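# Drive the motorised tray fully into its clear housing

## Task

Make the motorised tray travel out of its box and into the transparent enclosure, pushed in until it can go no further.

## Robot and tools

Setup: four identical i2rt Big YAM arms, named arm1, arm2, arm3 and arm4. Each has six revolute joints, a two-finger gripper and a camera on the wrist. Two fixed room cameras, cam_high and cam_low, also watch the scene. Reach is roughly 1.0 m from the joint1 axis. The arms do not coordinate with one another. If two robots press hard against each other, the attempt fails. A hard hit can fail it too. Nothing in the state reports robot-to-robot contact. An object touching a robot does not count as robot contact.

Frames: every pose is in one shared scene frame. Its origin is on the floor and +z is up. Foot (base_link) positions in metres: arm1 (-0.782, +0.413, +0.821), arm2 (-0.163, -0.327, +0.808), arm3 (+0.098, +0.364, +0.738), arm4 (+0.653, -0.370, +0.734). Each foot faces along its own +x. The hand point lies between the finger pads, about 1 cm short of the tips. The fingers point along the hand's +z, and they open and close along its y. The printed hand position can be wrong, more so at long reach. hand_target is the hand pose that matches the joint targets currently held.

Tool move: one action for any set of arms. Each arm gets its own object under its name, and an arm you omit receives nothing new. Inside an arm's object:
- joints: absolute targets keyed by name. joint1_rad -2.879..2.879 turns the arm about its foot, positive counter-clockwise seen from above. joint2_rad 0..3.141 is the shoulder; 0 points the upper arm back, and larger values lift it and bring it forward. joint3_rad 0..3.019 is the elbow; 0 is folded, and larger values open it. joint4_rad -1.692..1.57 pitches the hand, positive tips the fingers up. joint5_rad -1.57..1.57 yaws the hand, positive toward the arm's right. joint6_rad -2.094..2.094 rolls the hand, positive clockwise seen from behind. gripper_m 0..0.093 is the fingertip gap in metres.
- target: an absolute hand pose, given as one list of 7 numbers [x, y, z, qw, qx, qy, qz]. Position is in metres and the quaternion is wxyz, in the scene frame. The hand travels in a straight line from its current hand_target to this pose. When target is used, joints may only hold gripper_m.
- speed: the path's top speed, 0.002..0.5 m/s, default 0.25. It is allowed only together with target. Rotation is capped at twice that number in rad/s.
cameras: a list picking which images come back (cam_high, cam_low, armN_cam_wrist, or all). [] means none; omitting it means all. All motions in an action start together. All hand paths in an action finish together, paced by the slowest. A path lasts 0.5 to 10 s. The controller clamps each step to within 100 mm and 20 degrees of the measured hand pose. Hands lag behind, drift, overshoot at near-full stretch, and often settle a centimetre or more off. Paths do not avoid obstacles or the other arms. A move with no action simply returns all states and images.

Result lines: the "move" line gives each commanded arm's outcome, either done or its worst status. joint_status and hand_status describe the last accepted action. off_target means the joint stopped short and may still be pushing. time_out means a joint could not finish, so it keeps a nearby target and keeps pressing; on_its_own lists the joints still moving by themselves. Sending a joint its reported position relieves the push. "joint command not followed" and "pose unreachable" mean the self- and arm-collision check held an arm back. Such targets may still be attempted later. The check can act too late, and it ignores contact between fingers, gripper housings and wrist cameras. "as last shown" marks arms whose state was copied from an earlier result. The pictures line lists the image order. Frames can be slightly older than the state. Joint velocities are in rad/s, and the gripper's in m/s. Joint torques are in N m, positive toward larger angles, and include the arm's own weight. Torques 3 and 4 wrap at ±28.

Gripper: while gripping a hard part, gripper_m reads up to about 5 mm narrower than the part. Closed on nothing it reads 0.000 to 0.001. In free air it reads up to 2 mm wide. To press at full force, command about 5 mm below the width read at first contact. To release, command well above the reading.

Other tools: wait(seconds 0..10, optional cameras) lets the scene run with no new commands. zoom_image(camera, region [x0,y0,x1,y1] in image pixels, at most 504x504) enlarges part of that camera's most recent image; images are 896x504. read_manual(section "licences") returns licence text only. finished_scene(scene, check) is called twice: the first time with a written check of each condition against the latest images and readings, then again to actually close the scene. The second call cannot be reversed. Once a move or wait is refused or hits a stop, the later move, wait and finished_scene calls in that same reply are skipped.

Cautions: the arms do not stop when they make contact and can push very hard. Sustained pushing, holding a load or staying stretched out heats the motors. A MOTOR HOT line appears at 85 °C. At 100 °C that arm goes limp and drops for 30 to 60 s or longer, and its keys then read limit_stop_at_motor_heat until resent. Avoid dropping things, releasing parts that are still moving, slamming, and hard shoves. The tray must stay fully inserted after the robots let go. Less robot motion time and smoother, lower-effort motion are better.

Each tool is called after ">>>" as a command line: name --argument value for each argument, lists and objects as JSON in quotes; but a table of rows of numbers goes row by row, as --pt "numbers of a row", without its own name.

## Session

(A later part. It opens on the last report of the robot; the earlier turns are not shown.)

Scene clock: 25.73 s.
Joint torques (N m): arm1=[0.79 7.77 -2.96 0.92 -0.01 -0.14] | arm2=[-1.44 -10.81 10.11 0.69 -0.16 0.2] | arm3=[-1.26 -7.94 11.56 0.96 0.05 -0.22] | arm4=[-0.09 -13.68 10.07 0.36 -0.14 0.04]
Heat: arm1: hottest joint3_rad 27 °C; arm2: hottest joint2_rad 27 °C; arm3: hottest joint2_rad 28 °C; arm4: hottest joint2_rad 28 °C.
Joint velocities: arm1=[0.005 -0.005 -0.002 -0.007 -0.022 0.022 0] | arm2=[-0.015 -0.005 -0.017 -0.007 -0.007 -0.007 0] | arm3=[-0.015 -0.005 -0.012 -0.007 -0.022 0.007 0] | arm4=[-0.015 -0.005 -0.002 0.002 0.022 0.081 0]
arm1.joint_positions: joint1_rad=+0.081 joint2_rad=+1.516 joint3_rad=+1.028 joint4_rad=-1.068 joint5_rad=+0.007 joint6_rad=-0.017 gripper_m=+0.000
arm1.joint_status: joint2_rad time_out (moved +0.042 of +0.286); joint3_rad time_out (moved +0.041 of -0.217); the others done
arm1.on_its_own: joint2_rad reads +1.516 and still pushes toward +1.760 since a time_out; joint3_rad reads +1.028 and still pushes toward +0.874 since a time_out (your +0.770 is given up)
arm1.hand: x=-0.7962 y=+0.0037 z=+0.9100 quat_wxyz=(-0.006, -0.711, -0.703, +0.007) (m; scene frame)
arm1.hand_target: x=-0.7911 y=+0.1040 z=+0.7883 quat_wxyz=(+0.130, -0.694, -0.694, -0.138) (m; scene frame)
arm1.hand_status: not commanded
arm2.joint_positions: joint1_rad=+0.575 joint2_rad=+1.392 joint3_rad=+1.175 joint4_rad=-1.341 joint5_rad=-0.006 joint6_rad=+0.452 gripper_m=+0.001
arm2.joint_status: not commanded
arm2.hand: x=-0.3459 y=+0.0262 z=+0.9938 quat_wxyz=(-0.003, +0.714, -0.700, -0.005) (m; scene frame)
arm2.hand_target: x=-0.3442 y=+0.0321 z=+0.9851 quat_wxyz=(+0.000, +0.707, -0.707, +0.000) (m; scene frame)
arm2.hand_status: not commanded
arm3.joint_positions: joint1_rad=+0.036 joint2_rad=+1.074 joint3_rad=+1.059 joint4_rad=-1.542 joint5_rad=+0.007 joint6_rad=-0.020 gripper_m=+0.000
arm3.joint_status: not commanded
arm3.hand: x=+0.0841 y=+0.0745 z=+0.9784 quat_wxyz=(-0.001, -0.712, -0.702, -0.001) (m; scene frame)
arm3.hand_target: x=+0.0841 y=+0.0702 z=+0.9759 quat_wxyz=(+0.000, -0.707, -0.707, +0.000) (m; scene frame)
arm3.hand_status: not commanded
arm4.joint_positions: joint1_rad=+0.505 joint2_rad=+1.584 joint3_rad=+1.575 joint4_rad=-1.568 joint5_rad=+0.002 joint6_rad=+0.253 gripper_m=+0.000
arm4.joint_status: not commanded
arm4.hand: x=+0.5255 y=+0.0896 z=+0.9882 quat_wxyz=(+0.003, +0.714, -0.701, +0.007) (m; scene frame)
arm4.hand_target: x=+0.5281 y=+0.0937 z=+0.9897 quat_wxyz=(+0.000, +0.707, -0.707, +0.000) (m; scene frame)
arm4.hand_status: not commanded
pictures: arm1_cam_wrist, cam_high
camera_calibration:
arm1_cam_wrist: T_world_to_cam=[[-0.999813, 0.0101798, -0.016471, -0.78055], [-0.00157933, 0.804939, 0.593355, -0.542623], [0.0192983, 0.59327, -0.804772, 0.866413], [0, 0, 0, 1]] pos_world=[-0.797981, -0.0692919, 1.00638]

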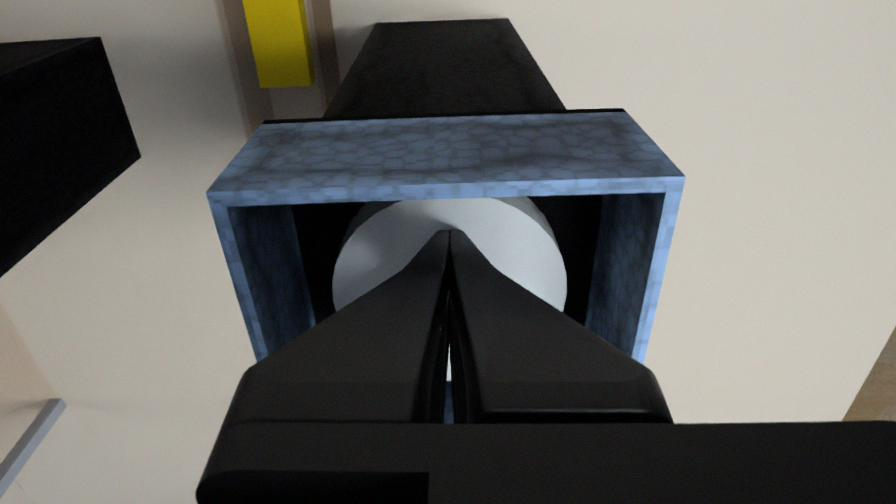

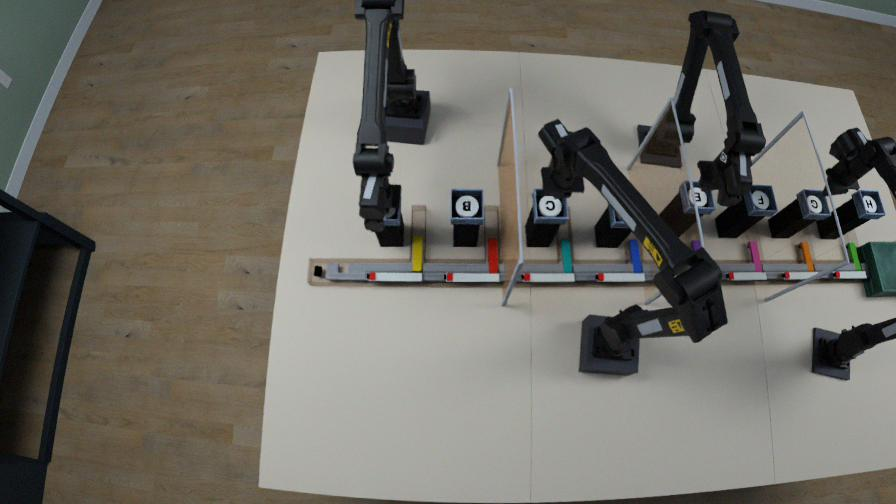

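>>> move --arm1 '{"target": [-0.793, 0.012, 0.955, 0, 0.7071, 0.7071, 0], "speed": 0.15}' --arm2 '{"target": [-0.346, 0.01, 0.865, 0, 0.7071, -0.7071, 0], "speed": 0.15}' --arm3 '{"target": [0.082, 0.08, 0.86, 0, 0.7071, 0.7071, 0], "speed": 0.15}' --arm4 '{"target": [0.525, 0.065, 0.865, 0, 0.7071, -0.7071, 0], "speed": 0.15}'

Scene clock: 29.07 s.
Joint torques (N m): arm1=[1.14 -10.46 11 0.42 0.05 -0.11] | arm2=[0.97 -2.49 3.54 2.3 -0.03 0.21] | arm3=[-2.2 0.85 2.26 2.51 -0.04 -0.23] | arm4=[1.32 -5.42 3.47 0.61 -0.08 0.08]
Heat: arm1: hottest joint3_rad 27 °C; arm2: hottest joint2_rad 27 °C; arm3: hottest joint2_rad 28 °C; arm4: hottest joint2_rad 28 °C.
move: arm1 off_target; arm2 off_target; arm3 off_target; arm4 off_target
Joint velocities: arm1=[0.005 0.005 -0.007 0.007 0.022 -0.051 0] | arm2=[-0.015 0.005 -0.002 0.007 -0.037 -0.037 0] | arm3=[-0.005 -0.015 -0.002 -0.017 -0.022 -0.007 0] | arm4=[-0.005 -0.005 -0.017 0.002 -0.066 -0.051 -0.003]
arm1.joint_positions: joint1_rad=+0.082 joint2_rad=+1.470 joint3_rad=+1.041 joint4_rad=-1.203 joint5_rad=+0.007 joint6_rad=-0.017 gripper_m=+0.000
arm1.joint_status: not commanded
arm1.hand: x=-0.7953 y=+0.0299 z=+0.9323 quat_wxyz=(+0.020, -0.711, -0.703, -0.021) (m; scene frame)
arm1.hand_target: x=-0.7929 y=+0.0122 z=+0.9551 quat_wxyz=(+0.000, -0.707, -0.707, +0.000) (m; scene frame)
arm1.hand_status: off_target (0.029 m and 3.3 deg from the pose sent, 0.046 m and 1.2 deg at the start; pose on its path clipped on 14 of 69 steps)
arm2.joint_positions: joint1_rad=+0.577 joint2_rad=+1.351 joint3_rad=+0.982 joint4_rad=-1.058 joint5_rad=-0.006 joint6_rad=+0.482 gripper_m=+0.001
arm2.joint_status: not commanded
arm2.hand: x=-0.3461 y=+0.0256 z=+0.9407 quat_wxyz=(-0.023, +0.703, -0.708, -0.067) (m; scene frame)
arm2.hand_target: x=-0.3404 y=+0.0012 z=+0.8744 quat_wxyz=(-0.001, +0.707, -0.707, +0.001) (m; scene frame)
arm2.hand_status: off_target (0.077 m and 8.2 deg from the pose sent, 0.130 m and 1.3 deg at the start)
arm3.joint_positions: joint1_rad=+0.036 joint2_rad=+0.972 joint3_rad=+0.878 joint4_rad=-1.293 joint5_rad=+0.007 joint6_rad=-0.032 gripper_m=+0.000
arm3.joint_status: not commanded
arm3.hand: x=+0.0845 y=+0.0715 z=+0.9384 quat_wxyz=(-0.059, -0.706, -0.704, +0.061) (m; scene frame)
arm3.hand_target: x=+0.0832 y=+0.0937 z=+0.8708 quat_wxyz=(-0.001, -0.707, -0.707, -0.001) (m; scene frame)
arm3.hand_status: off_target (0.079 m and 9.8 deg from the pose sent, 0.119 m and 0.8 deg at the start)
arm4.joint_positions: joint1_rad=+0.509 joint2_rad=+1.482 joint3_rad=+1.298 joint4_rad=-1.244 joint5_rad=+0.001 joint6_rad=+0.273 gripper_m=+0.000
arm4.joint_status: not commanded
arm4.hand: x=+0.5262 y=+0.0804 z=+0.9304 quat_wxyz=(-0.034, +0.706, -0.705, -0.058) (m; scene frame)
arm4.hand_target: x=+0.5269 y=+0.0602 z=+0.8704 quat_wxyz=(-0.001, +0.707, -0.707, +0.000) (m; scene frame)
arm4.hand_status: off_target (0.067 m and 7.7 deg from the pose sent, 0.126 m and 1.4 deg at the start)
pictures: arm1_cam_wrist, arm2_cam_wrist, arm3_cam_wrist, arm4_cam_wrist, cam_high, cam_low
camera_calibration:
arm1_cam_wrist: T_world_to_cam=[[-0.999788, 0.0101875, -0.0178862, -0.7782], [-0.00394047, 0.75814, 0.65208, -0.632219], [0.0202033, 0.652012, -0.757939, 0.824149], [0, 0, 0, 1]] pos_world=[-0.797177, -0.0501161, 1.02299]
arm2_cam_wrist: T_world_to_cam=[[0.99877, 0.00283652, -0.0494946, 0.390322], [0.026461, -0.87476, 0.483833, -0.419484], [-0.0419235, -0.484548, -0.873759, 0.947474], [0, 0, 0, 1]] pos_world=[-0.339021, 0.0910421, 1.05014]
arm3_cam_wrist: T_world_to_cam=[[-0.999991, 0.0040238, -0.00134499, 0.0845345], [0.00300532, 0.895584, 0.444882, -0.47889], [0.00299467, 0.444874, -0.895588, 0.936129], [0, 0, 0, 1]] pos_world=[0.0831696, 0.0120865, 1.05155]
arm4_cam_wrist: T_world_to_cam=[[0.999715, 0.00607349, -0.0231089, -0.506566], [0.0164506, -0.876379, 0.481341, -0.381558], [-0.0173288, -0.481583, -0.876229, 0.98762], [0, 0, 0, 1]] pos_world=[0.529813, 0.144308, 1.03733]

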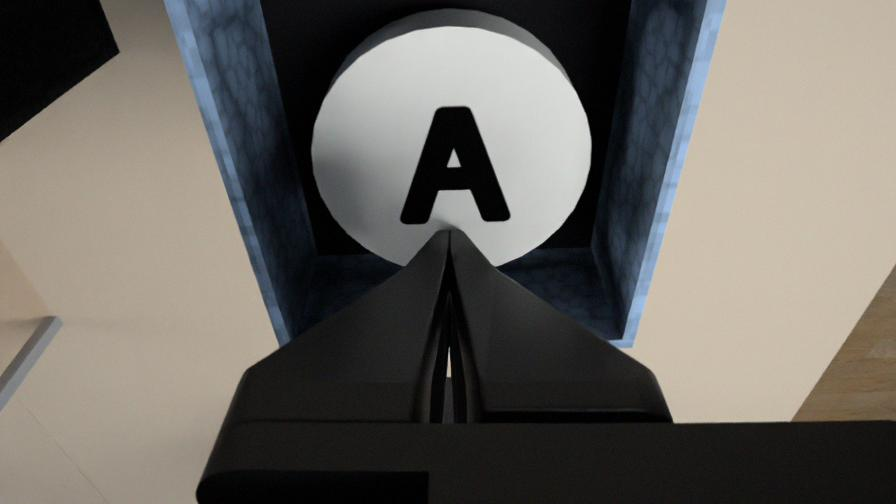

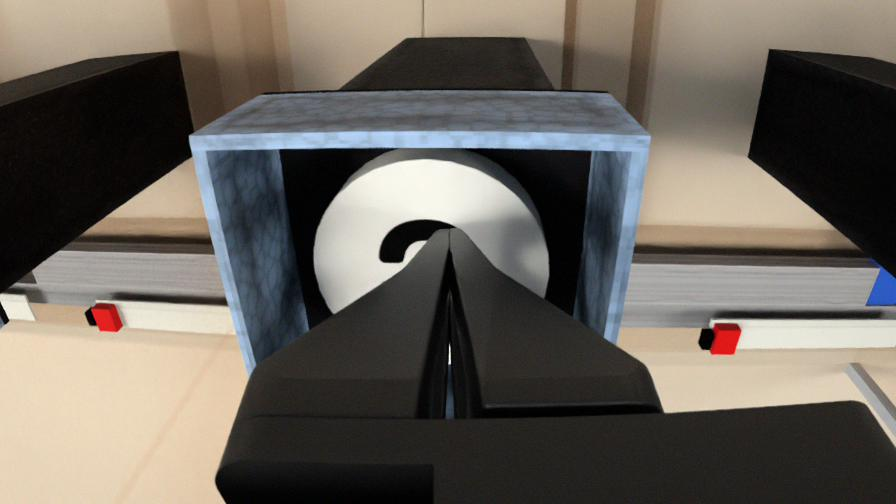

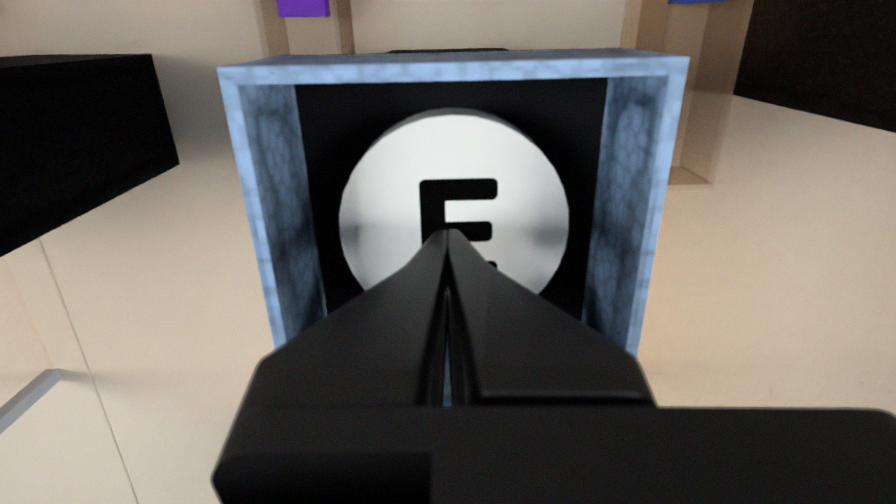

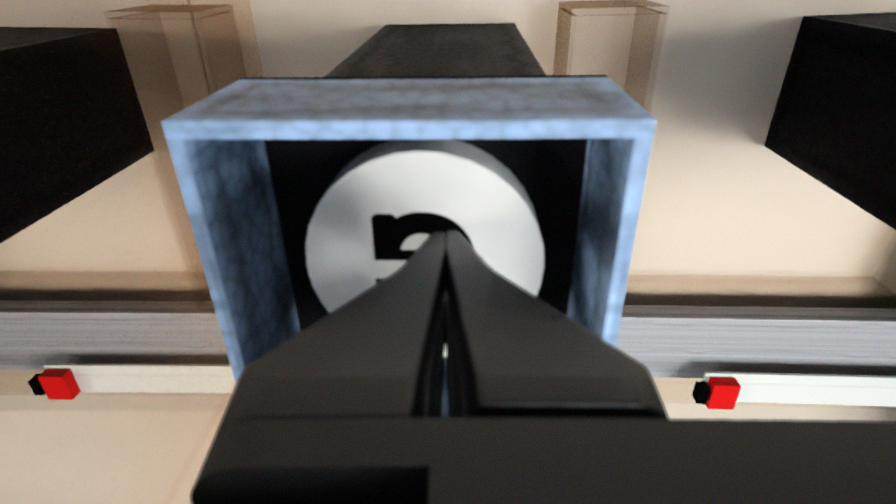

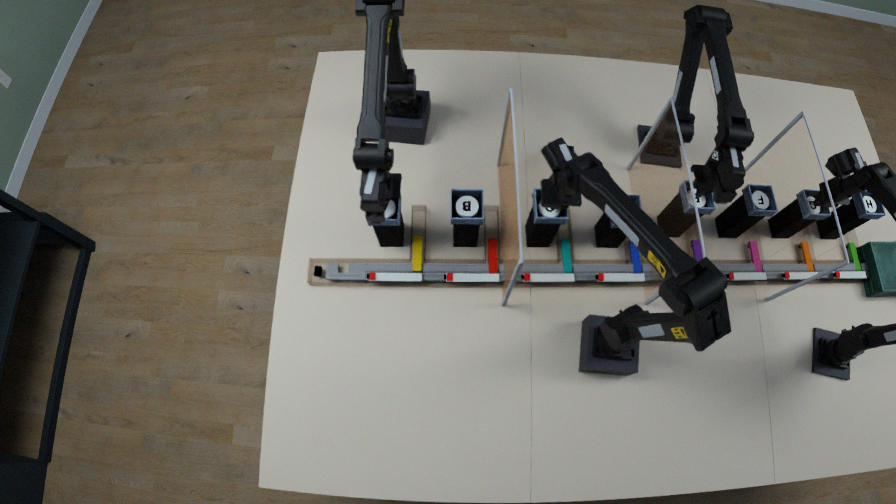

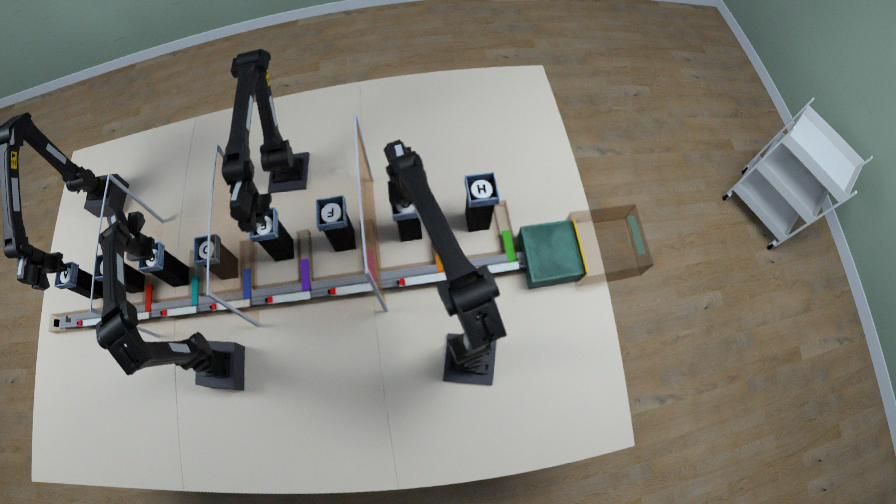

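>>> zoom_image --camera "cam_high" --region '[400, 180, 600, 300]'

>>> zoom_image --camera "cam_high" --region '[600, 170, 896, 310]'

>>> zoom_image --camera "cam_low" --region '[220, 180, 560, 350]'

Scaled by 2.520 from the camera's 896x504 image, which has a finer 1280x720 frame.

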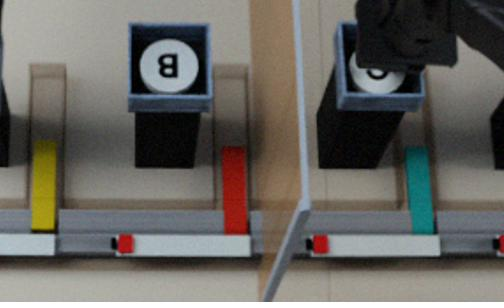

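Scaled by 1.703 from the camera's 896x504 image, which has a finer 1280x720 frame.

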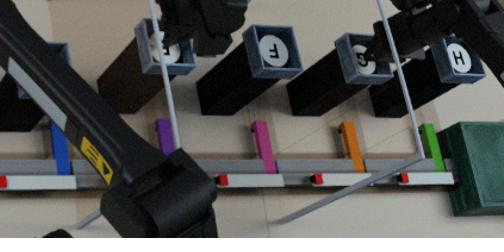

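Scaled by 1.482 from the camera's 896x504 image, which has a finer 1280x720 frame.

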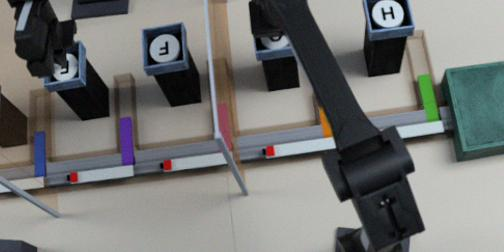

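>>> zoom_image --camera "cam_high" --region '[300, 180, 500, 300]'

Scaled by 2.520 from the camera's 896x504 image, which has a finer 1280x720 frame.

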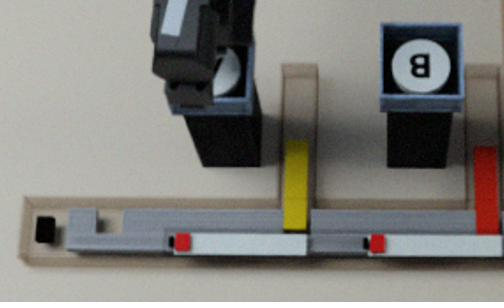

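>>> move --cameras '["cam_high"]'

>>> zoom_image --camera "cam_high" --region '[300, 180, 500, 300]'

Scene clock: 29.97 s.
Joint torques (N m): arm1=[0.91 -10.4 10.99 0.43 0.06 -0.12] | arm2=[0.62 -2.67 3.48 2.33 -0.05 0.23] | arm3=[-2.2 0.97 2.28 2.48 -0.04 -0.23] | arm4=[1.26 -5.42 3.47 0.61 -0.08 0.08]
Heat: arm1: hottest joint3_rad 27 °C; arm2: hottest joint2_rad 27 °C; arm3: hottest joint2_rad 28 °C; arm4: hottest joint2_rad 28 °C.
Joint velocities: arm1=[-0.005 -0.005 -0.002 0.002 0.007 -0.007 0] | arm2=[-0.005 -0.005 -0.007 -0.017 0.037 0.051 0] | arm3=[-0.005 -0.005 0.002 -0.012 -0.007 -0.022 -0.001] | arm4=[-0.005 -0.015 0.002 -0.027 -0.007 -0.051 0.002]
arm1.joint_positions: joint1_rad=+0.082 joint2_rad=+1.470 joint3_rad=+1.041 joint4_rad=-1.203 joint5_rad=+0.007 joint6_rad=-0.017 gripper_m=+0.000
arm1.joint_status: not commanded
arm1.hand: x=-0.7953 y=+0.0300 z=+0.9323 quat_wxyz=(+0.020, -0.711, -0.703, -0.021) (m; scene frame)
arm1.hand_target: x=-0.7929 y=+0.0122 z=+0.9551 quat_wxyz=(+0.000, -0.707, -0.707, +0.000) (m; scene frame)
arm1.hand_status: off_target (0.029 m and 3.4 deg from the pose sent, 0.046 m and 1.2 deg at the start; pose on its path clipped on 14 of 69 steps)
arm2.joint_positions: joint1_rad=+0.577 joint2_rad=+1.351 joint3_rad=+0.982 joint4_rad=-1.058 joint5_rad=-0.006 joint6_rad=+0.482 gripper_m=+0.001
arm2.joint_status: not commanded
arm2.hand: x=-0.3461 y=+0.0256 z=+0.9407 quat_wxyz=(-0.023, +0.703, -0.708, -0.067) (m; scene frame)
arm2.hand_target: x=-0.3404 y=+0.0012 z=+0.8744 quat_wxyz=(-0.001, +0.707, -0.707, +0.001) (m; scene frame)
arm2.hand_status: off_target (0.077 m and 8.2 deg from the pose sent, 0.130 m and 1.3 deg at the start)
arm3.joint_positions: joint1_rad=+0.036 joint2_rad=+0.972 joint3_rad=+0.878 joint4_rad=-1.293 joint5_rad=+0.007 joint6_rad=-0.032 gripper_m=+0.000
arm3.joint_status: not commanded
arm3.hand: x=+0.0845 y=+0.0715 z=+0.9384 quat_wxyz=(-0.059, -0.706, -0.704, +0.061) (m; scene frame)
arm3.hand_target: x=+0.0832 y=+0.0937 z=+0.8708 quat_wxyz=(-0.001, -0.707, -0.707, -0.001) (m; scene frame)
arm3.hand_status: off_target (0.079 m and 9.8 deg from the pose sent, 0.119 m and 0.8 deg at the start)
arm4.joint_positions: joint1_rad=+0.509 joint2_rad=+1.481 joint3_rad=+1.298 joint4_rad=-1.244 joint5_rad=+0.001 joint6_rad=+0.273 gripper_m=+0.000
arm4.joint_status: not commanded
arm4.hand: x=+0.5262 y=+0.0804 z=+0.9305 quat_wxyz=(-0.034, +0.706, -0.705, -0.058) (m; scene frame)
arm4.hand_target: x=+0.5269 y=+0.0602 z=+0.8706 quat_wxyz=(-0.001, +0.707, -0.707, +0.000) (m; scene frame)
arm4.hand_status: off_target (0.067 m and 7.8 deg from the pose sent, 0.126 m and 1.4 deg at the start)
pictures: cam_high

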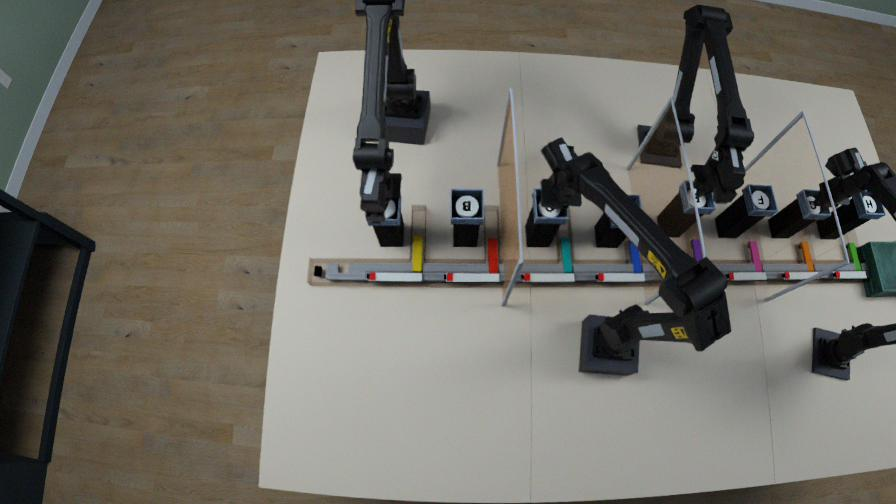

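Scaled by 2.520 from the camera's 896x504 image, which has a finer 1280x720 frame.

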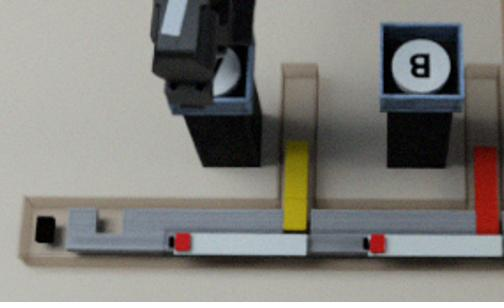

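>>> wait --seconds 1.0 --cameras '["cam_high", "arm3_cam_wrist"]'

>>> zoom_image --camera "cam_high" --region '[360, 180, 560, 300]'

>>> zoom_image --camera "cam_high" --region '[690, 190, 896, 300]'

Scene clock: 31.20 s.
Joint torques (N m): arm1=[1.2 -10.23 11.02 0.44 0.05 -0.11] | arm2=[0.56 -2.49 3.52 2.3 -0.06 0.22] | arm3=[-2.26 0.91 2.25 2.5 -0.04 -0.23] | arm4=[1.32 -5.36 3.48 0.61 -0.08 0.07]
Heat: arm1: hottest joint3_rad 27 °C; arm2: hottest joint2_rad 27 °C; arm3: hottest joint2_rad 28 °C; arm4: hottest joint2_rad 28 °C.
Joint velocities: arm1=[-0.005 -0.005 -0.007 0.002 -0.022 -0.007 -0.001] | arm2=[0.005 -0.005 -0.002 0.007 0.007 -0.007 0.001] | arm3=[-0.005 -0.005 0.007 -0.007 0.051 0.081 0] | arm4=[0.005 -0.005 -0.007 0.002 0.051 -0.022 0]
arm1.joint_positions: joint1_rad=+0.082 joint2_rad=+1.470 joint3_rad=+1.041 joint4_rad=-1.203 joint5_rad=+0.007 joint6_rad=-0.017 gripper_m=+0.000
arm1.joint_status: not commanded
arm1.hand: x=-0.7953 y=+0.0300 z=+0.9323 quat_wxyz=(+0.020, -0.711, -0.703, -0.021) (m; scene frame)
arm1.hand_target: x=-0.7929 y=+0.0122 z=+0.9551 quat_wxyz=(+0.000, -0.707, -0.707, +0.000) (m; scene frame)
arm1.hand_status: off_target (0.029 m and 3.4 deg from the pose sent, 0.046 m and 1.2 deg at the start; pose on its path clipped on 14 of 69 steps)
arm2.joint_positions: joint1_rad=+0.577 joint2_rad=+1.351 joint3_rad=+0.982 joint4_rad=-1.058 joint5_rad=-0.006 joint6_rad=+0.482 gripper_m=+0.001
arm2.joint_status: not commanded
arm2.hand: x=-0.3461 y=+0.0256 z=+0.9407 quat_wxyz=(-0.023, +0.703, -0.708, -0.067) (m; scene frame)
arm2.hand_target: x=-0.3404 y=+0.0012 z=+0.8744 quat_wxyz=(-0.001, +0.707, -0.707, +0.001) (m; scene frame)
arm2.hand_status: off_target (0.077 m and 8.2 deg from the pose sent, 0.130 m and 1.3 deg at the start)
arm3.joint_positions: joint1_rad=+0.036 joint2_rad=+0.972 joint3_rad=+0.878 joint4_rad=-1.293 joint5_rad=+0.007 joint6_rad=-0.032 gripper_m=+0.000
arm3.joint_status: not commanded
arm3.hand: x=+0.0845 y=+0.0715 z=+0.9384 quat_wxyz=(-0.059, -0.706, -0.704, +0.061) (m; scene frame)
arm3.hand_target: x=+0.0832 y=+0.0937 z=+0.8708 quat_wxyz=(-0.001, -0.707, -0.707, -0.001) (m; scene frame)
arm3.hand_status: off_target (0.079 m and 9.8 deg from the pose sent, 0.119 m and 0.8 deg at the start)
arm4.joint_positions: joint1_rad=+0.509 joint2_rad=+1.481 joint3_rad=+1.298 joint4_rad=-1.244 joint5_rad=+0.001 joint6_rad=+0.273 gripper_m=+0.000
arm4.joint_status: not commanded
arm4.hand: x=+0.5262 y=+0.0804 z=+0.9305 quat_wxyz=(-0.034, +0.706, -0.705, -0.058) (m; scene frame)
arm4.hand_target: x=+0.5269 y=+0.0602 z=+0.8706 quat_wxyz=(-0.001, +0.707, -0.707, +0.000) (m; scene frame)
arm4.hand_status: off_target (0.067 m and 7.8 deg from the pose sent, 0.126 m and 1.4 deg at the start)
wait: 1.00 s; at rest by 0.03 s
pictures: arm3_cam_wrist, cam_high
camera_calibration:
arm3_cam_wrist: T_world_to_cam=[[-0.999991, 0.0040238, -0.00134499, 0.0845345], [0.00300532, 0.895584, 0.444882, -0.47889], [0.00299467, 0.444874, -0.895588, 0.936129], [0, 0, 0, 1]] pos_world=[0.0831696, 0.0120865, 1.05155]

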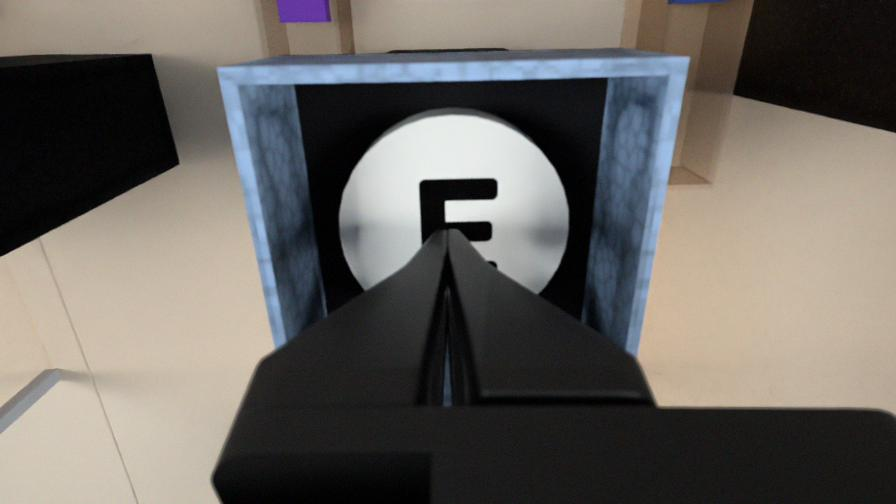

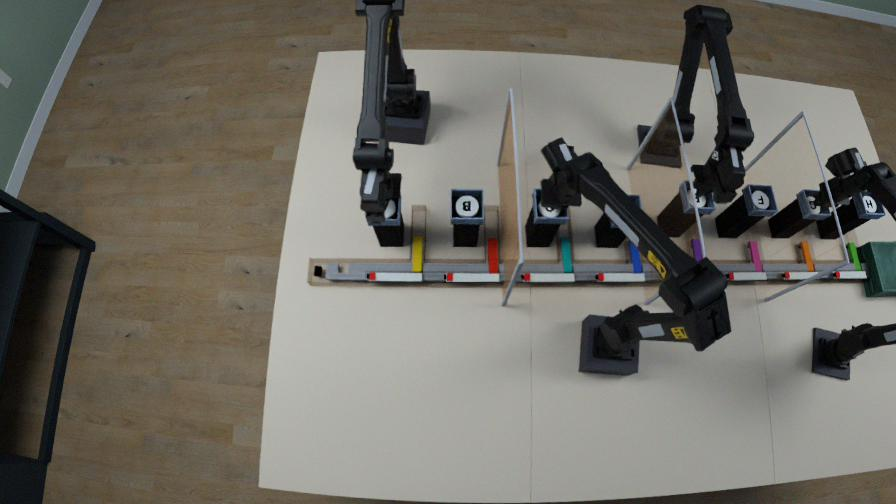

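Scaled by 2.520 from the camera's 896x504 image, which has a finer 1280x720 frame.

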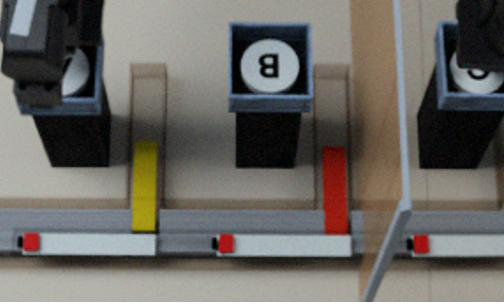

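Scaled by 2.447 from the camera's 896x504 image, which has a finer 1280x720 frame.

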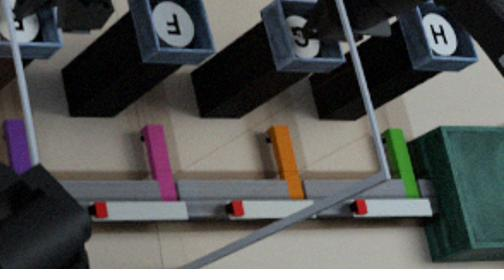

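>>> move --arm1 '{"target": [-0.793, 0.03, 0.85, 0, 0.7071, 0.7071, 0], "speed": 0.2}' --cameras '["arm1_cam_wrist", "cam_high"]'

>>> zoom_image --camera "cam_high" --region '[360, 180, 560, 300]'

>>> wait --seconds 5 --cameras '["arm1_cam_wrist", "cam_high", "arm3_cam_wrist"]'

>>> zoom_image --camera "cam_high" --region '[360, 180, 560, 300]'

>>> zoom_image --camera "cam_high" --region '[690, 190, 896, 300]'

Scene clock: 33.27 s.
Joint torques (N m): arm1=[0.79 -0.91 3.28 3.33 0.08 -0.15] | arm2=[0.38 -2.49 3.59 2.35 -0.06 0.22] | arm3=[-2.2 0.85 2.29 2.51 -0.05 -0.23] | arm4=[1.32 -5.36 3.48 0.62 -0.08 0.08]
Heat: arm1: hottest joint3_rad 27 °C; arm2: hottest joint2_rad 27 °C; arm3: hottest joint2_rad 28 °C; arm4: hottest joint2_rad 28 °C.
move: arm1 off_target
Joint velocities: arm1=[-0.015 0.005 -0.012 -0.017 -0.051 -0.022 0.001] | arm2=[-0.024 -0.005 -0.017 0.007 -0.007 0.022 0.002] | arm3=[-0.005 -0.005 -0.002 -0.012 0.022 0.037 -0.001] | arm4=[-0.005 0.005 0.012 -0.007 -0.007 0.051 0.001]
arm1.joint_positions: joint1_rad=+0.082 joint2_rad=+1.414 joint3_rad=+0.938 joint4_rad=-0.978 joint5_rad=+0.007 joint6_rad=-0.017 gripper_m=+0.000
arm1.joint_status: not commanded
arm1.hand: x=-0.7956 y=+0.0158 z=+0.9182 quat_wxyz=(-0.041, -0.710, -0.701, +0.043) (m; scene frame)
arm1.hand_target: x=-0.7930 y=+0.0395 z=+0.8585 quat_wxyz=(+0.000, -0.707, -0.707, +0.000) (m; scene frame)
arm1.hand_status: off_target (0.070 m and 6.9 deg from the pose sent, 0.082 m and 3.4 deg at the start)
arm2.joint_positions: joint1_rad=+0.577 joint2_rad=+1.351 joint3_rad=+0.982 joint4_rad=-1.058 joint5_rad=-0.006 joint6_rad=+0.482 gripper_m=+0.001
arm2.joint_status: not commanded
arm2.hand: x=-0.3461 y=+0.0256 z=+0.9407 quat_wxyz=(-0.023, +0.703, -0.708, -0.067) (m; scene frame)
arm2.hand_target: x=-0.3404 y=+0.0012 z=+0.8744 quat_wxyz=(-0.001, +0.707, -0.707, +0.001) (m; scene frame)
arm2.hand_status: not commanded
arm3.joint_positions: joint1_rad=+0.036 joint2_rad=+0.972 joint3_rad=+0.878 joint4_rad=-1.293 joint5_rad=+0.007 joint6_rad=-0.032 gripper_m=+0.000
arm3.joint_status: not commanded
arm3.hand: x=+0.0845 y=+0.0715 z=+0.9384 quat_wxyz=(-0.059, -0.706, -0.704, +0.061) (m; scene frame)
arm3.hand_target: x=+0.0832 y=+0.0937 z=+0.8708 quat_wxyz=(-0.001, -0.707, -0.707, -0.001) (m; scene frame)
arm3.hand_status: not commanded
arm4.joint_positions: joint1_rad=+0.509 joint2_rad=+1.481 joint3_rad=+1.298 joint4_rad=-1.244 joint5_rad=+0.001 joint6_rad=+0.273 gripper_m=+0.000
arm4.joint_status: not commanded
arm4.hand: x=+0.5262 y=+0.0804 z=+0.9305 quat_wxyz=(-0.034, +0.706, -0.705, -0.058) (m; scene frame)
arm4.hand_target: x=+0.5269 y=+0.0602 z=+0.8706 quat_wxyz=(-0.001, +0.707, -0.707, +0.000) (m; scene frame)
arm4.hand_status: not commanded
pictures: arm1_cam_wrist, cam_high
camera_calibration:
arm1_cam_wrist: T_world_to_cam=[[-0.999859, 0.00854652, -0.0144618, -0.781791], [0.0000058032, 0.861078, 0.508472, -0.478931], [0.0167984, 0.5084, -0.860957, 0.916826], [0, 0, 0, 1]] pos_world=[-0.797079, -0.0470358, 1.02156]

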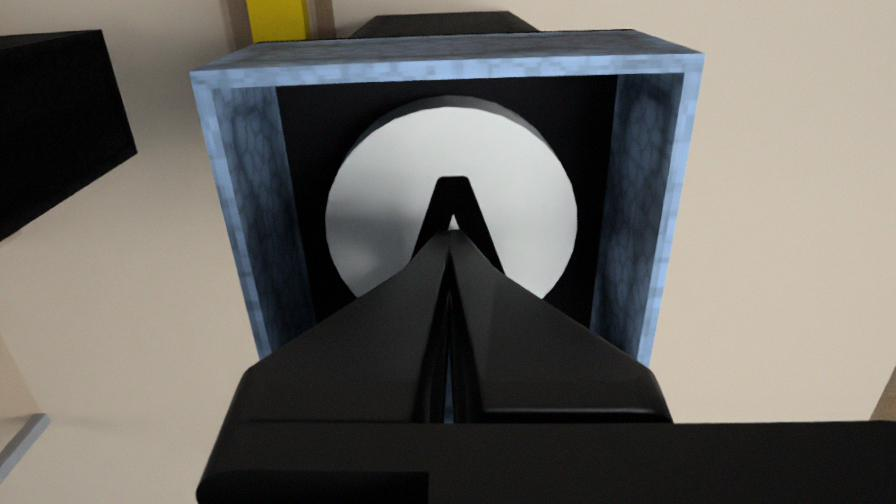

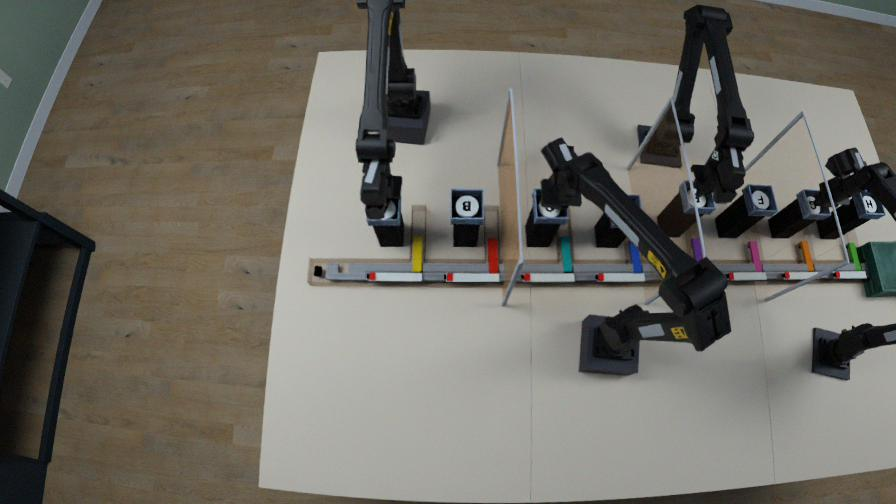

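Scaled by 2.520 from the camera's 896x504 image, which has a finer 1280x720 frame.

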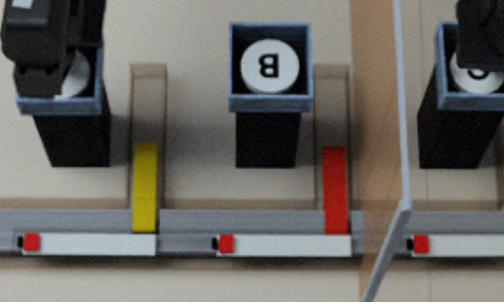

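Scene clock: 38.27 s.
Joint torques (N m): arm1=[0.79 -1.03 3.32 3.36 0.08 -0.16] | arm2=[0.91 -2.55 3.62 2.37 -0.04 0.2] | arm3=[-2.2 0.79 2.28 2.54 -0.05 -0.23] | arm4=[1.32 -5.36 3.48 0.61 -0.08 0.08]
Heat: arm1: hottest joint3_rad 27 °C; arm2: hottest joint2_rad 27 °C; arm3: hottest joint2_rad 28 °C; arm4: hottest joint2_rad 27 °C.
Joint velocities: arm1=[-0.024 -0.015 0.007 -0.002 -0.022 -0.007 0] | arm2=[-0.005 -0.005 0.007 -0.002 -0.022 -0.066 -0.001] | arm3=[-0.005 -0.005 0.002 0.012 0.007 -0.037 0] | arm4=[0.005 -0.015 -0.002 0.002 0.007 0.007 -0.001]
arm1.joint_positions: joint1_rad=+0.082 joint2_rad=+1.414 joint3_rad=+0.938 joint4_rad=-0.978 joint5_rad=+0.007 joint6_rad=-0.017 gripper_m=+0.000
arm1.joint_status: not commanded
arm1.hand: x=-0.7956 y=+0.0157 z=+0.9184 quat_wxyz=(-0.042, -0.710, -0.701, +0.044) (m; scene frame)
arm1.hand_target: x=-0.7930 y=+0.0393 z=+0.8586 quat_wxyz=(+0.000, -0.707, -0.707, +0.000) (m; scene frame)
arm1.hand_status: off_target (0.070 m and 6.9 deg from the pose sent, 0.082 m and 3.4 deg at the start)
arm2.joint_positions: joint1_rad=+0.577 joint2_rad=+1.351 joint3_rad=+0.982 joint4_rad=-1.058 joint5_rad=-0.006 joint6_rad=+0.482 gripper_m=+0.001
arm2.joint_status: not commanded
arm2.hand: x=-0.3461 y=+0.0256 z=+0.9407 quat_wxyz=(-0.023, +0.703, -0.708, -0.067) (m; scene frame)
arm2.hand_target: x=-0.3404 y=+0.0012 z=+0.8744 quat_wxyz=(-0.001, +0.707, -0.707, +0.001) (m; scene frame)
arm2.hand_status: not commanded
arm3.joint_positions: joint1_rad=+0.036 joint2_rad=+0.972 joint3_rad=+0.878 joint4_rad=-1.293 joint5_rad=+0.007 joint6_rad=-0.032 gripper_m=+0.000
arm3.joint_status: not commanded
arm3.hand: x=+0.0845 y=+0.0715 z=+0.9384 quat_wxyz=(-0.059, -0.706, -0.704, +0.061) (m; scene frame)
arm3.hand_target: x=+0.0832 y=+0.0937 z=+0.8708 quat_wxyz=(-0.001, -0.707, -0.707, -0.001) (m; scene frame)
arm3.hand_status: not commanded
arm4.joint_positions: joint1_rad=+0.509 joint2_rad=+1.481 joint3_rad=+1.298 joint4_rad=-1.244 joint5_rad=+0.001 joint6_rad=+0.273 gripper_m=+0.000
arm4.joint_status: not commanded
arm4.hand: x=+0.5262 y=+0.0804 z=+0.9305 quat_wxyz=(-0.034, +0.706, -0.705, -0.058) (m; scene frame)
arm4.hand_target: x=+0.5269 y=+0.0602 z=+0.8706 quat_wxyz=(-0.001, +0.707, -0.707, +0.000) (m; scene frame)
arm4.hand_status: not commanded
wait: 5.00 s; at rest by 0.27 s
pictures: arm1_cam_wrist, arm3_cam_wrist, cam_high
camera_calibration:
arm1_cam_wrist: T_world_to_cam=[[-0.999859, 0.00854077, -0.0144464, -0.781806], [0.000021464, 0.861466, 0.507815, -0.478309], [0.0167823, 0.507744, -0.861345, 0.917366], [0, 0, 0, 1]] pos_world=[-0.797081, -0.0470628, 1.02177]
arm3_cam_wrist: T_world_to_cam=[[-0.999991, 0.0040238, -0.00134499, 0.0845345], [0.00300532, 0.895584, 0.444882, -0.47889], [0.00299467, 0.444874, -0.895588, 0.936129], [0, 0, 0, 1]] pos_world=[0.0831696, 0.0120865, 1.05155]

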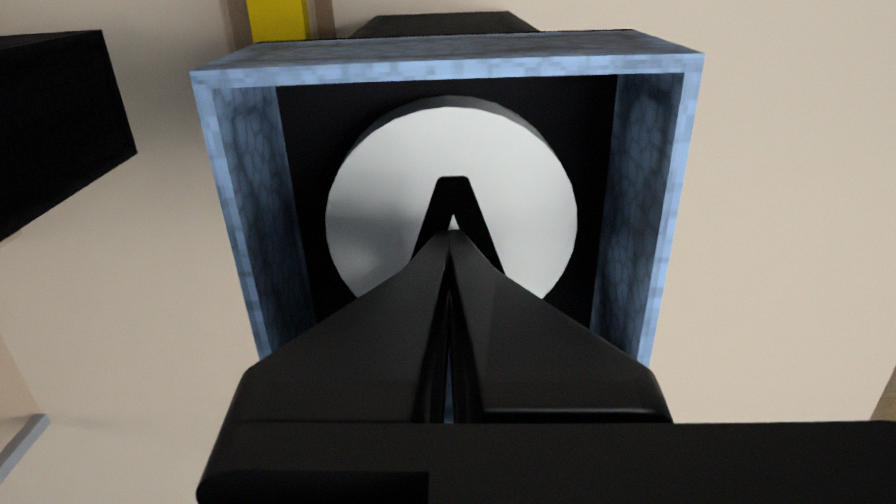

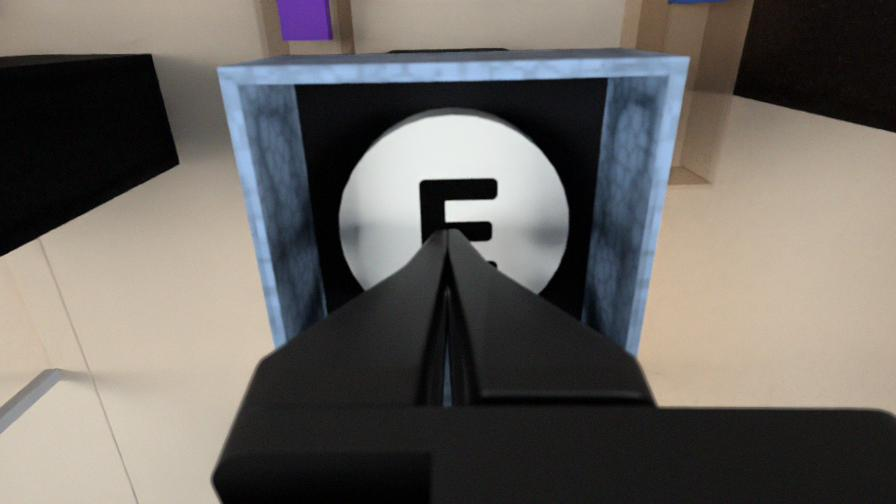

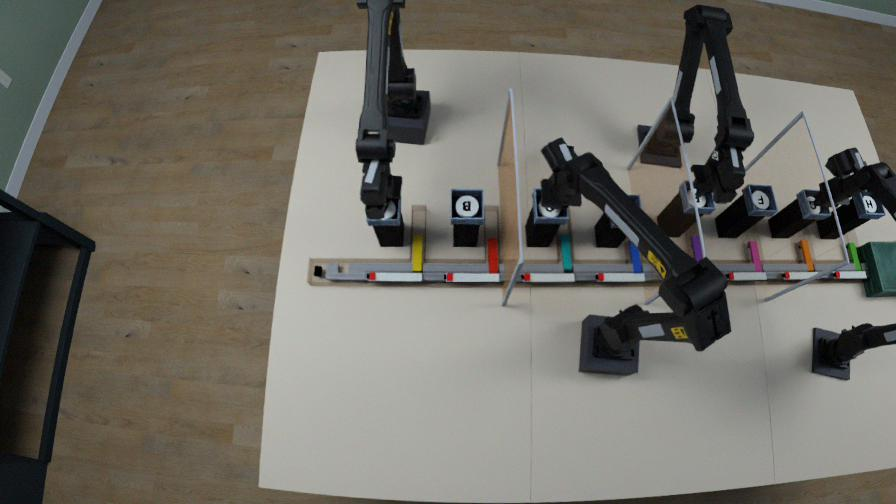

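Scaled by 2.520 from the camera's 896x504 image, which has a finer 1280x720 frame.

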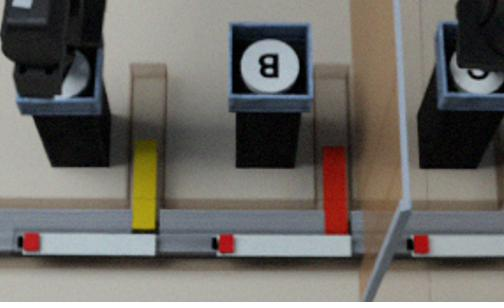

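Scaled by 2.447 from the camera's 896x504 image, which has a finer 1280x720 frame.

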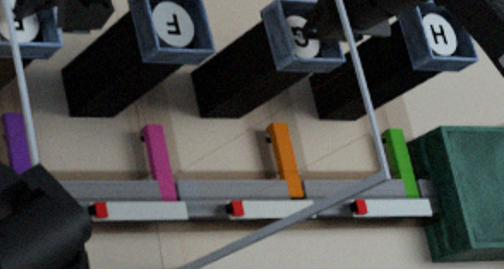

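>>> wait --seconds 10 --cameras '["cam_high", "cam_low"]'

Scene clock: 49.50 s.
Joint torques (N m): arm1=[0.85 -1.08 3.29 3.34 0.06 -0.16] | arm2=[0.85 -2.37 3.51 2.29 -0.04 0.21] | arm3=[-2.26 0.79 2.26 2.47 -0.04 -0.22] | arm4=[1.26 -5.36 3.48 0.61 -0.08 0.08]
Heat: arm1: hottest joint3_rad 27 °C; arm2: hottest joint2_rad 27 °C; arm3: hottest joint2_rad 28 °C; arm4: hottest joint2_rad 27 °C.
Joint velocities: arm1=[-0.015 -0.015 0.012 -0.012 -0.022 -0.007 0.001] | arm2=[-0.015 -0.005 -0.002 0.002 -0.11 -0.037 0.001] | arm3=[-0.024 -0.005 -0.002 0.007 0.022 0.051 0] | arm4=[-0.005 0.005 0.012 -0.012 0.037 0.022 0.001]
arm1.joint_positions: joint1_rad=+0.082 joint2_rad=+1.414 joint3_rad=+0.938 joint4_rad=-0.978 joint5_rad=+0.007 joint6_rad=-0.017 gripper_m=+0.000
arm1.joint_status: not commanded
arm1.hand: x=-0.7956 y=+0.0157 z=+0.9184 quat_wxyz=(-0.042, -0.710, -0.701, +0.044) (m; scene frame)
arm1.hand_target: x=-0.7930 y=+0.0393 z=+0.8586 quat_wxyz=(+0.000, -0.707, -0.707, +0.000) (m; scene frame)
arm1.hand_status: off_target (0.070 m and 6.9 deg from the pose sent, 0.082 m and 3.4 deg at the start)
arm2.joint_positions: joint1_rad=+0.577 joint2_rad=+1.351 joint3_rad=+0.982 joint4_rad=-1.058 joint5_rad=-0.006 joint6_rad=+0.482 gripper_m=+0.001
arm2.joint_status: not commanded
arm2.hand: x=-0.3461 y=+0.0256 z=+0.9407 quat_wxyz=(-0.023, +0.703, -0.708, -0.067) (m; scene frame)
arm2.hand_target: x=-0.3404 y=+0.0012 z=+0.8744 quat_wxyz=(-0.001, +0.707, -0.707, +0.001) (m; scene frame)
arm2.hand_status: not commanded
arm3.joint_positions: joint1_rad=+0.036 joint2_rad=+0.972 joint3_rad=+0.878 joint4_rad=-1.293 joint5_rad=+0.007 joint6_rad=-0.032 gripper_m=+0.000
arm3.joint_status: not commanded
arm3.hand: x=+0.0845 y=+0.0715 z=+0.9384 quat_wxyz=(-0.059, -0.705, -0.704, +0.061) (m; scene frame)
arm3.hand_target: x=+0.0832 y=+0.0937 z=+0.8708 quat_wxyz=(-0.001, -0.707, -0.707, -0.001) (m; scene frame)
arm3.hand_status: not commanded
arm4.joint_positions: joint1_rad=+0.509 joint2_rad=+1.481 joint3_rad=+1.298 joint4_rad=-1.244 joint5_rad=+0.001 joint6_rad=+0.273 gripper_m=+0.000
arm4.joint_status: not commanded
arm4.hand: x=+0.5262 y=+0.0804 z=+0.9305 quat_wxyz=(-0.034, +0.706, -0.705, -0.058) (m; scene frame)
arm4.hand_target: x=+0.5270 y=+0.0602 z=+0.8706 quat_wxyz=(-0.001, +0.707, -0.707, +0.000) (m; scene frame)
arm4.hand_status: not commanded
wait: 10.00 s; at rest from the start
pictures: cam_high, cam_low

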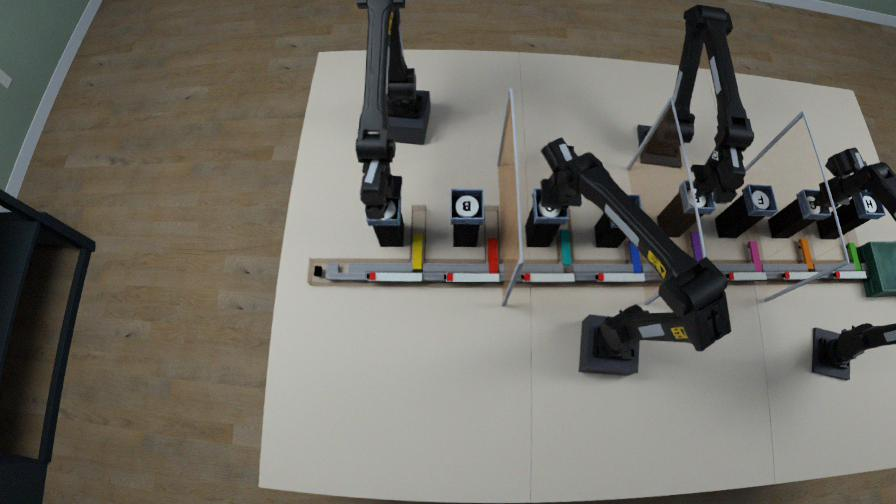

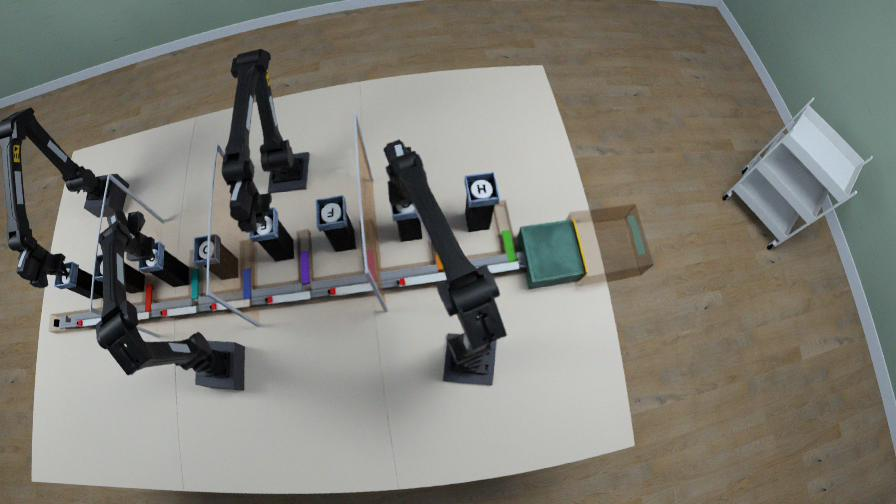

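>>> zoom_image --camera "cam_high" --region '[360, 180, 560, 300]'

>>> zoom_image --camera "cam_high" --region '[690, 190, 896, 300]'

>>> zoom_image --camera "cam_low" --region '[190, 190, 390, 310]'

Scaled by 2.520 from the camera's 896x504 image, which has a finer 1280x720 frame.

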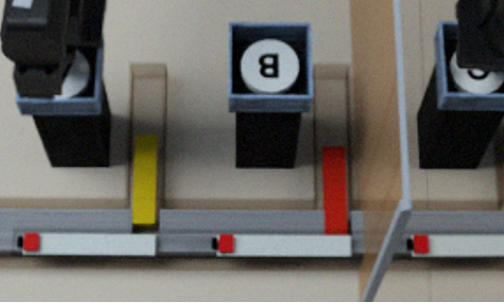

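Scaled by 2.447 from the camera's 896x504 image, which has a finer 1280x720 frame.

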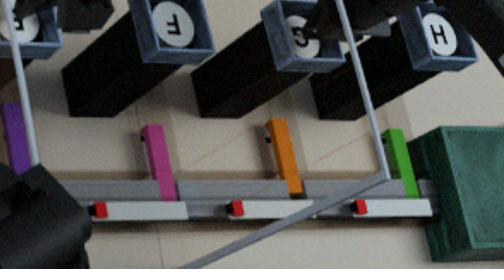

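Scaled by 2.520 from the camera's 896x504 image, which has a finer 1280x720 frame.

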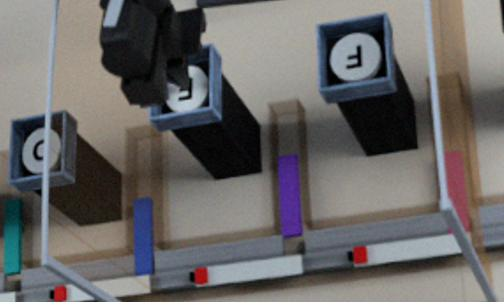

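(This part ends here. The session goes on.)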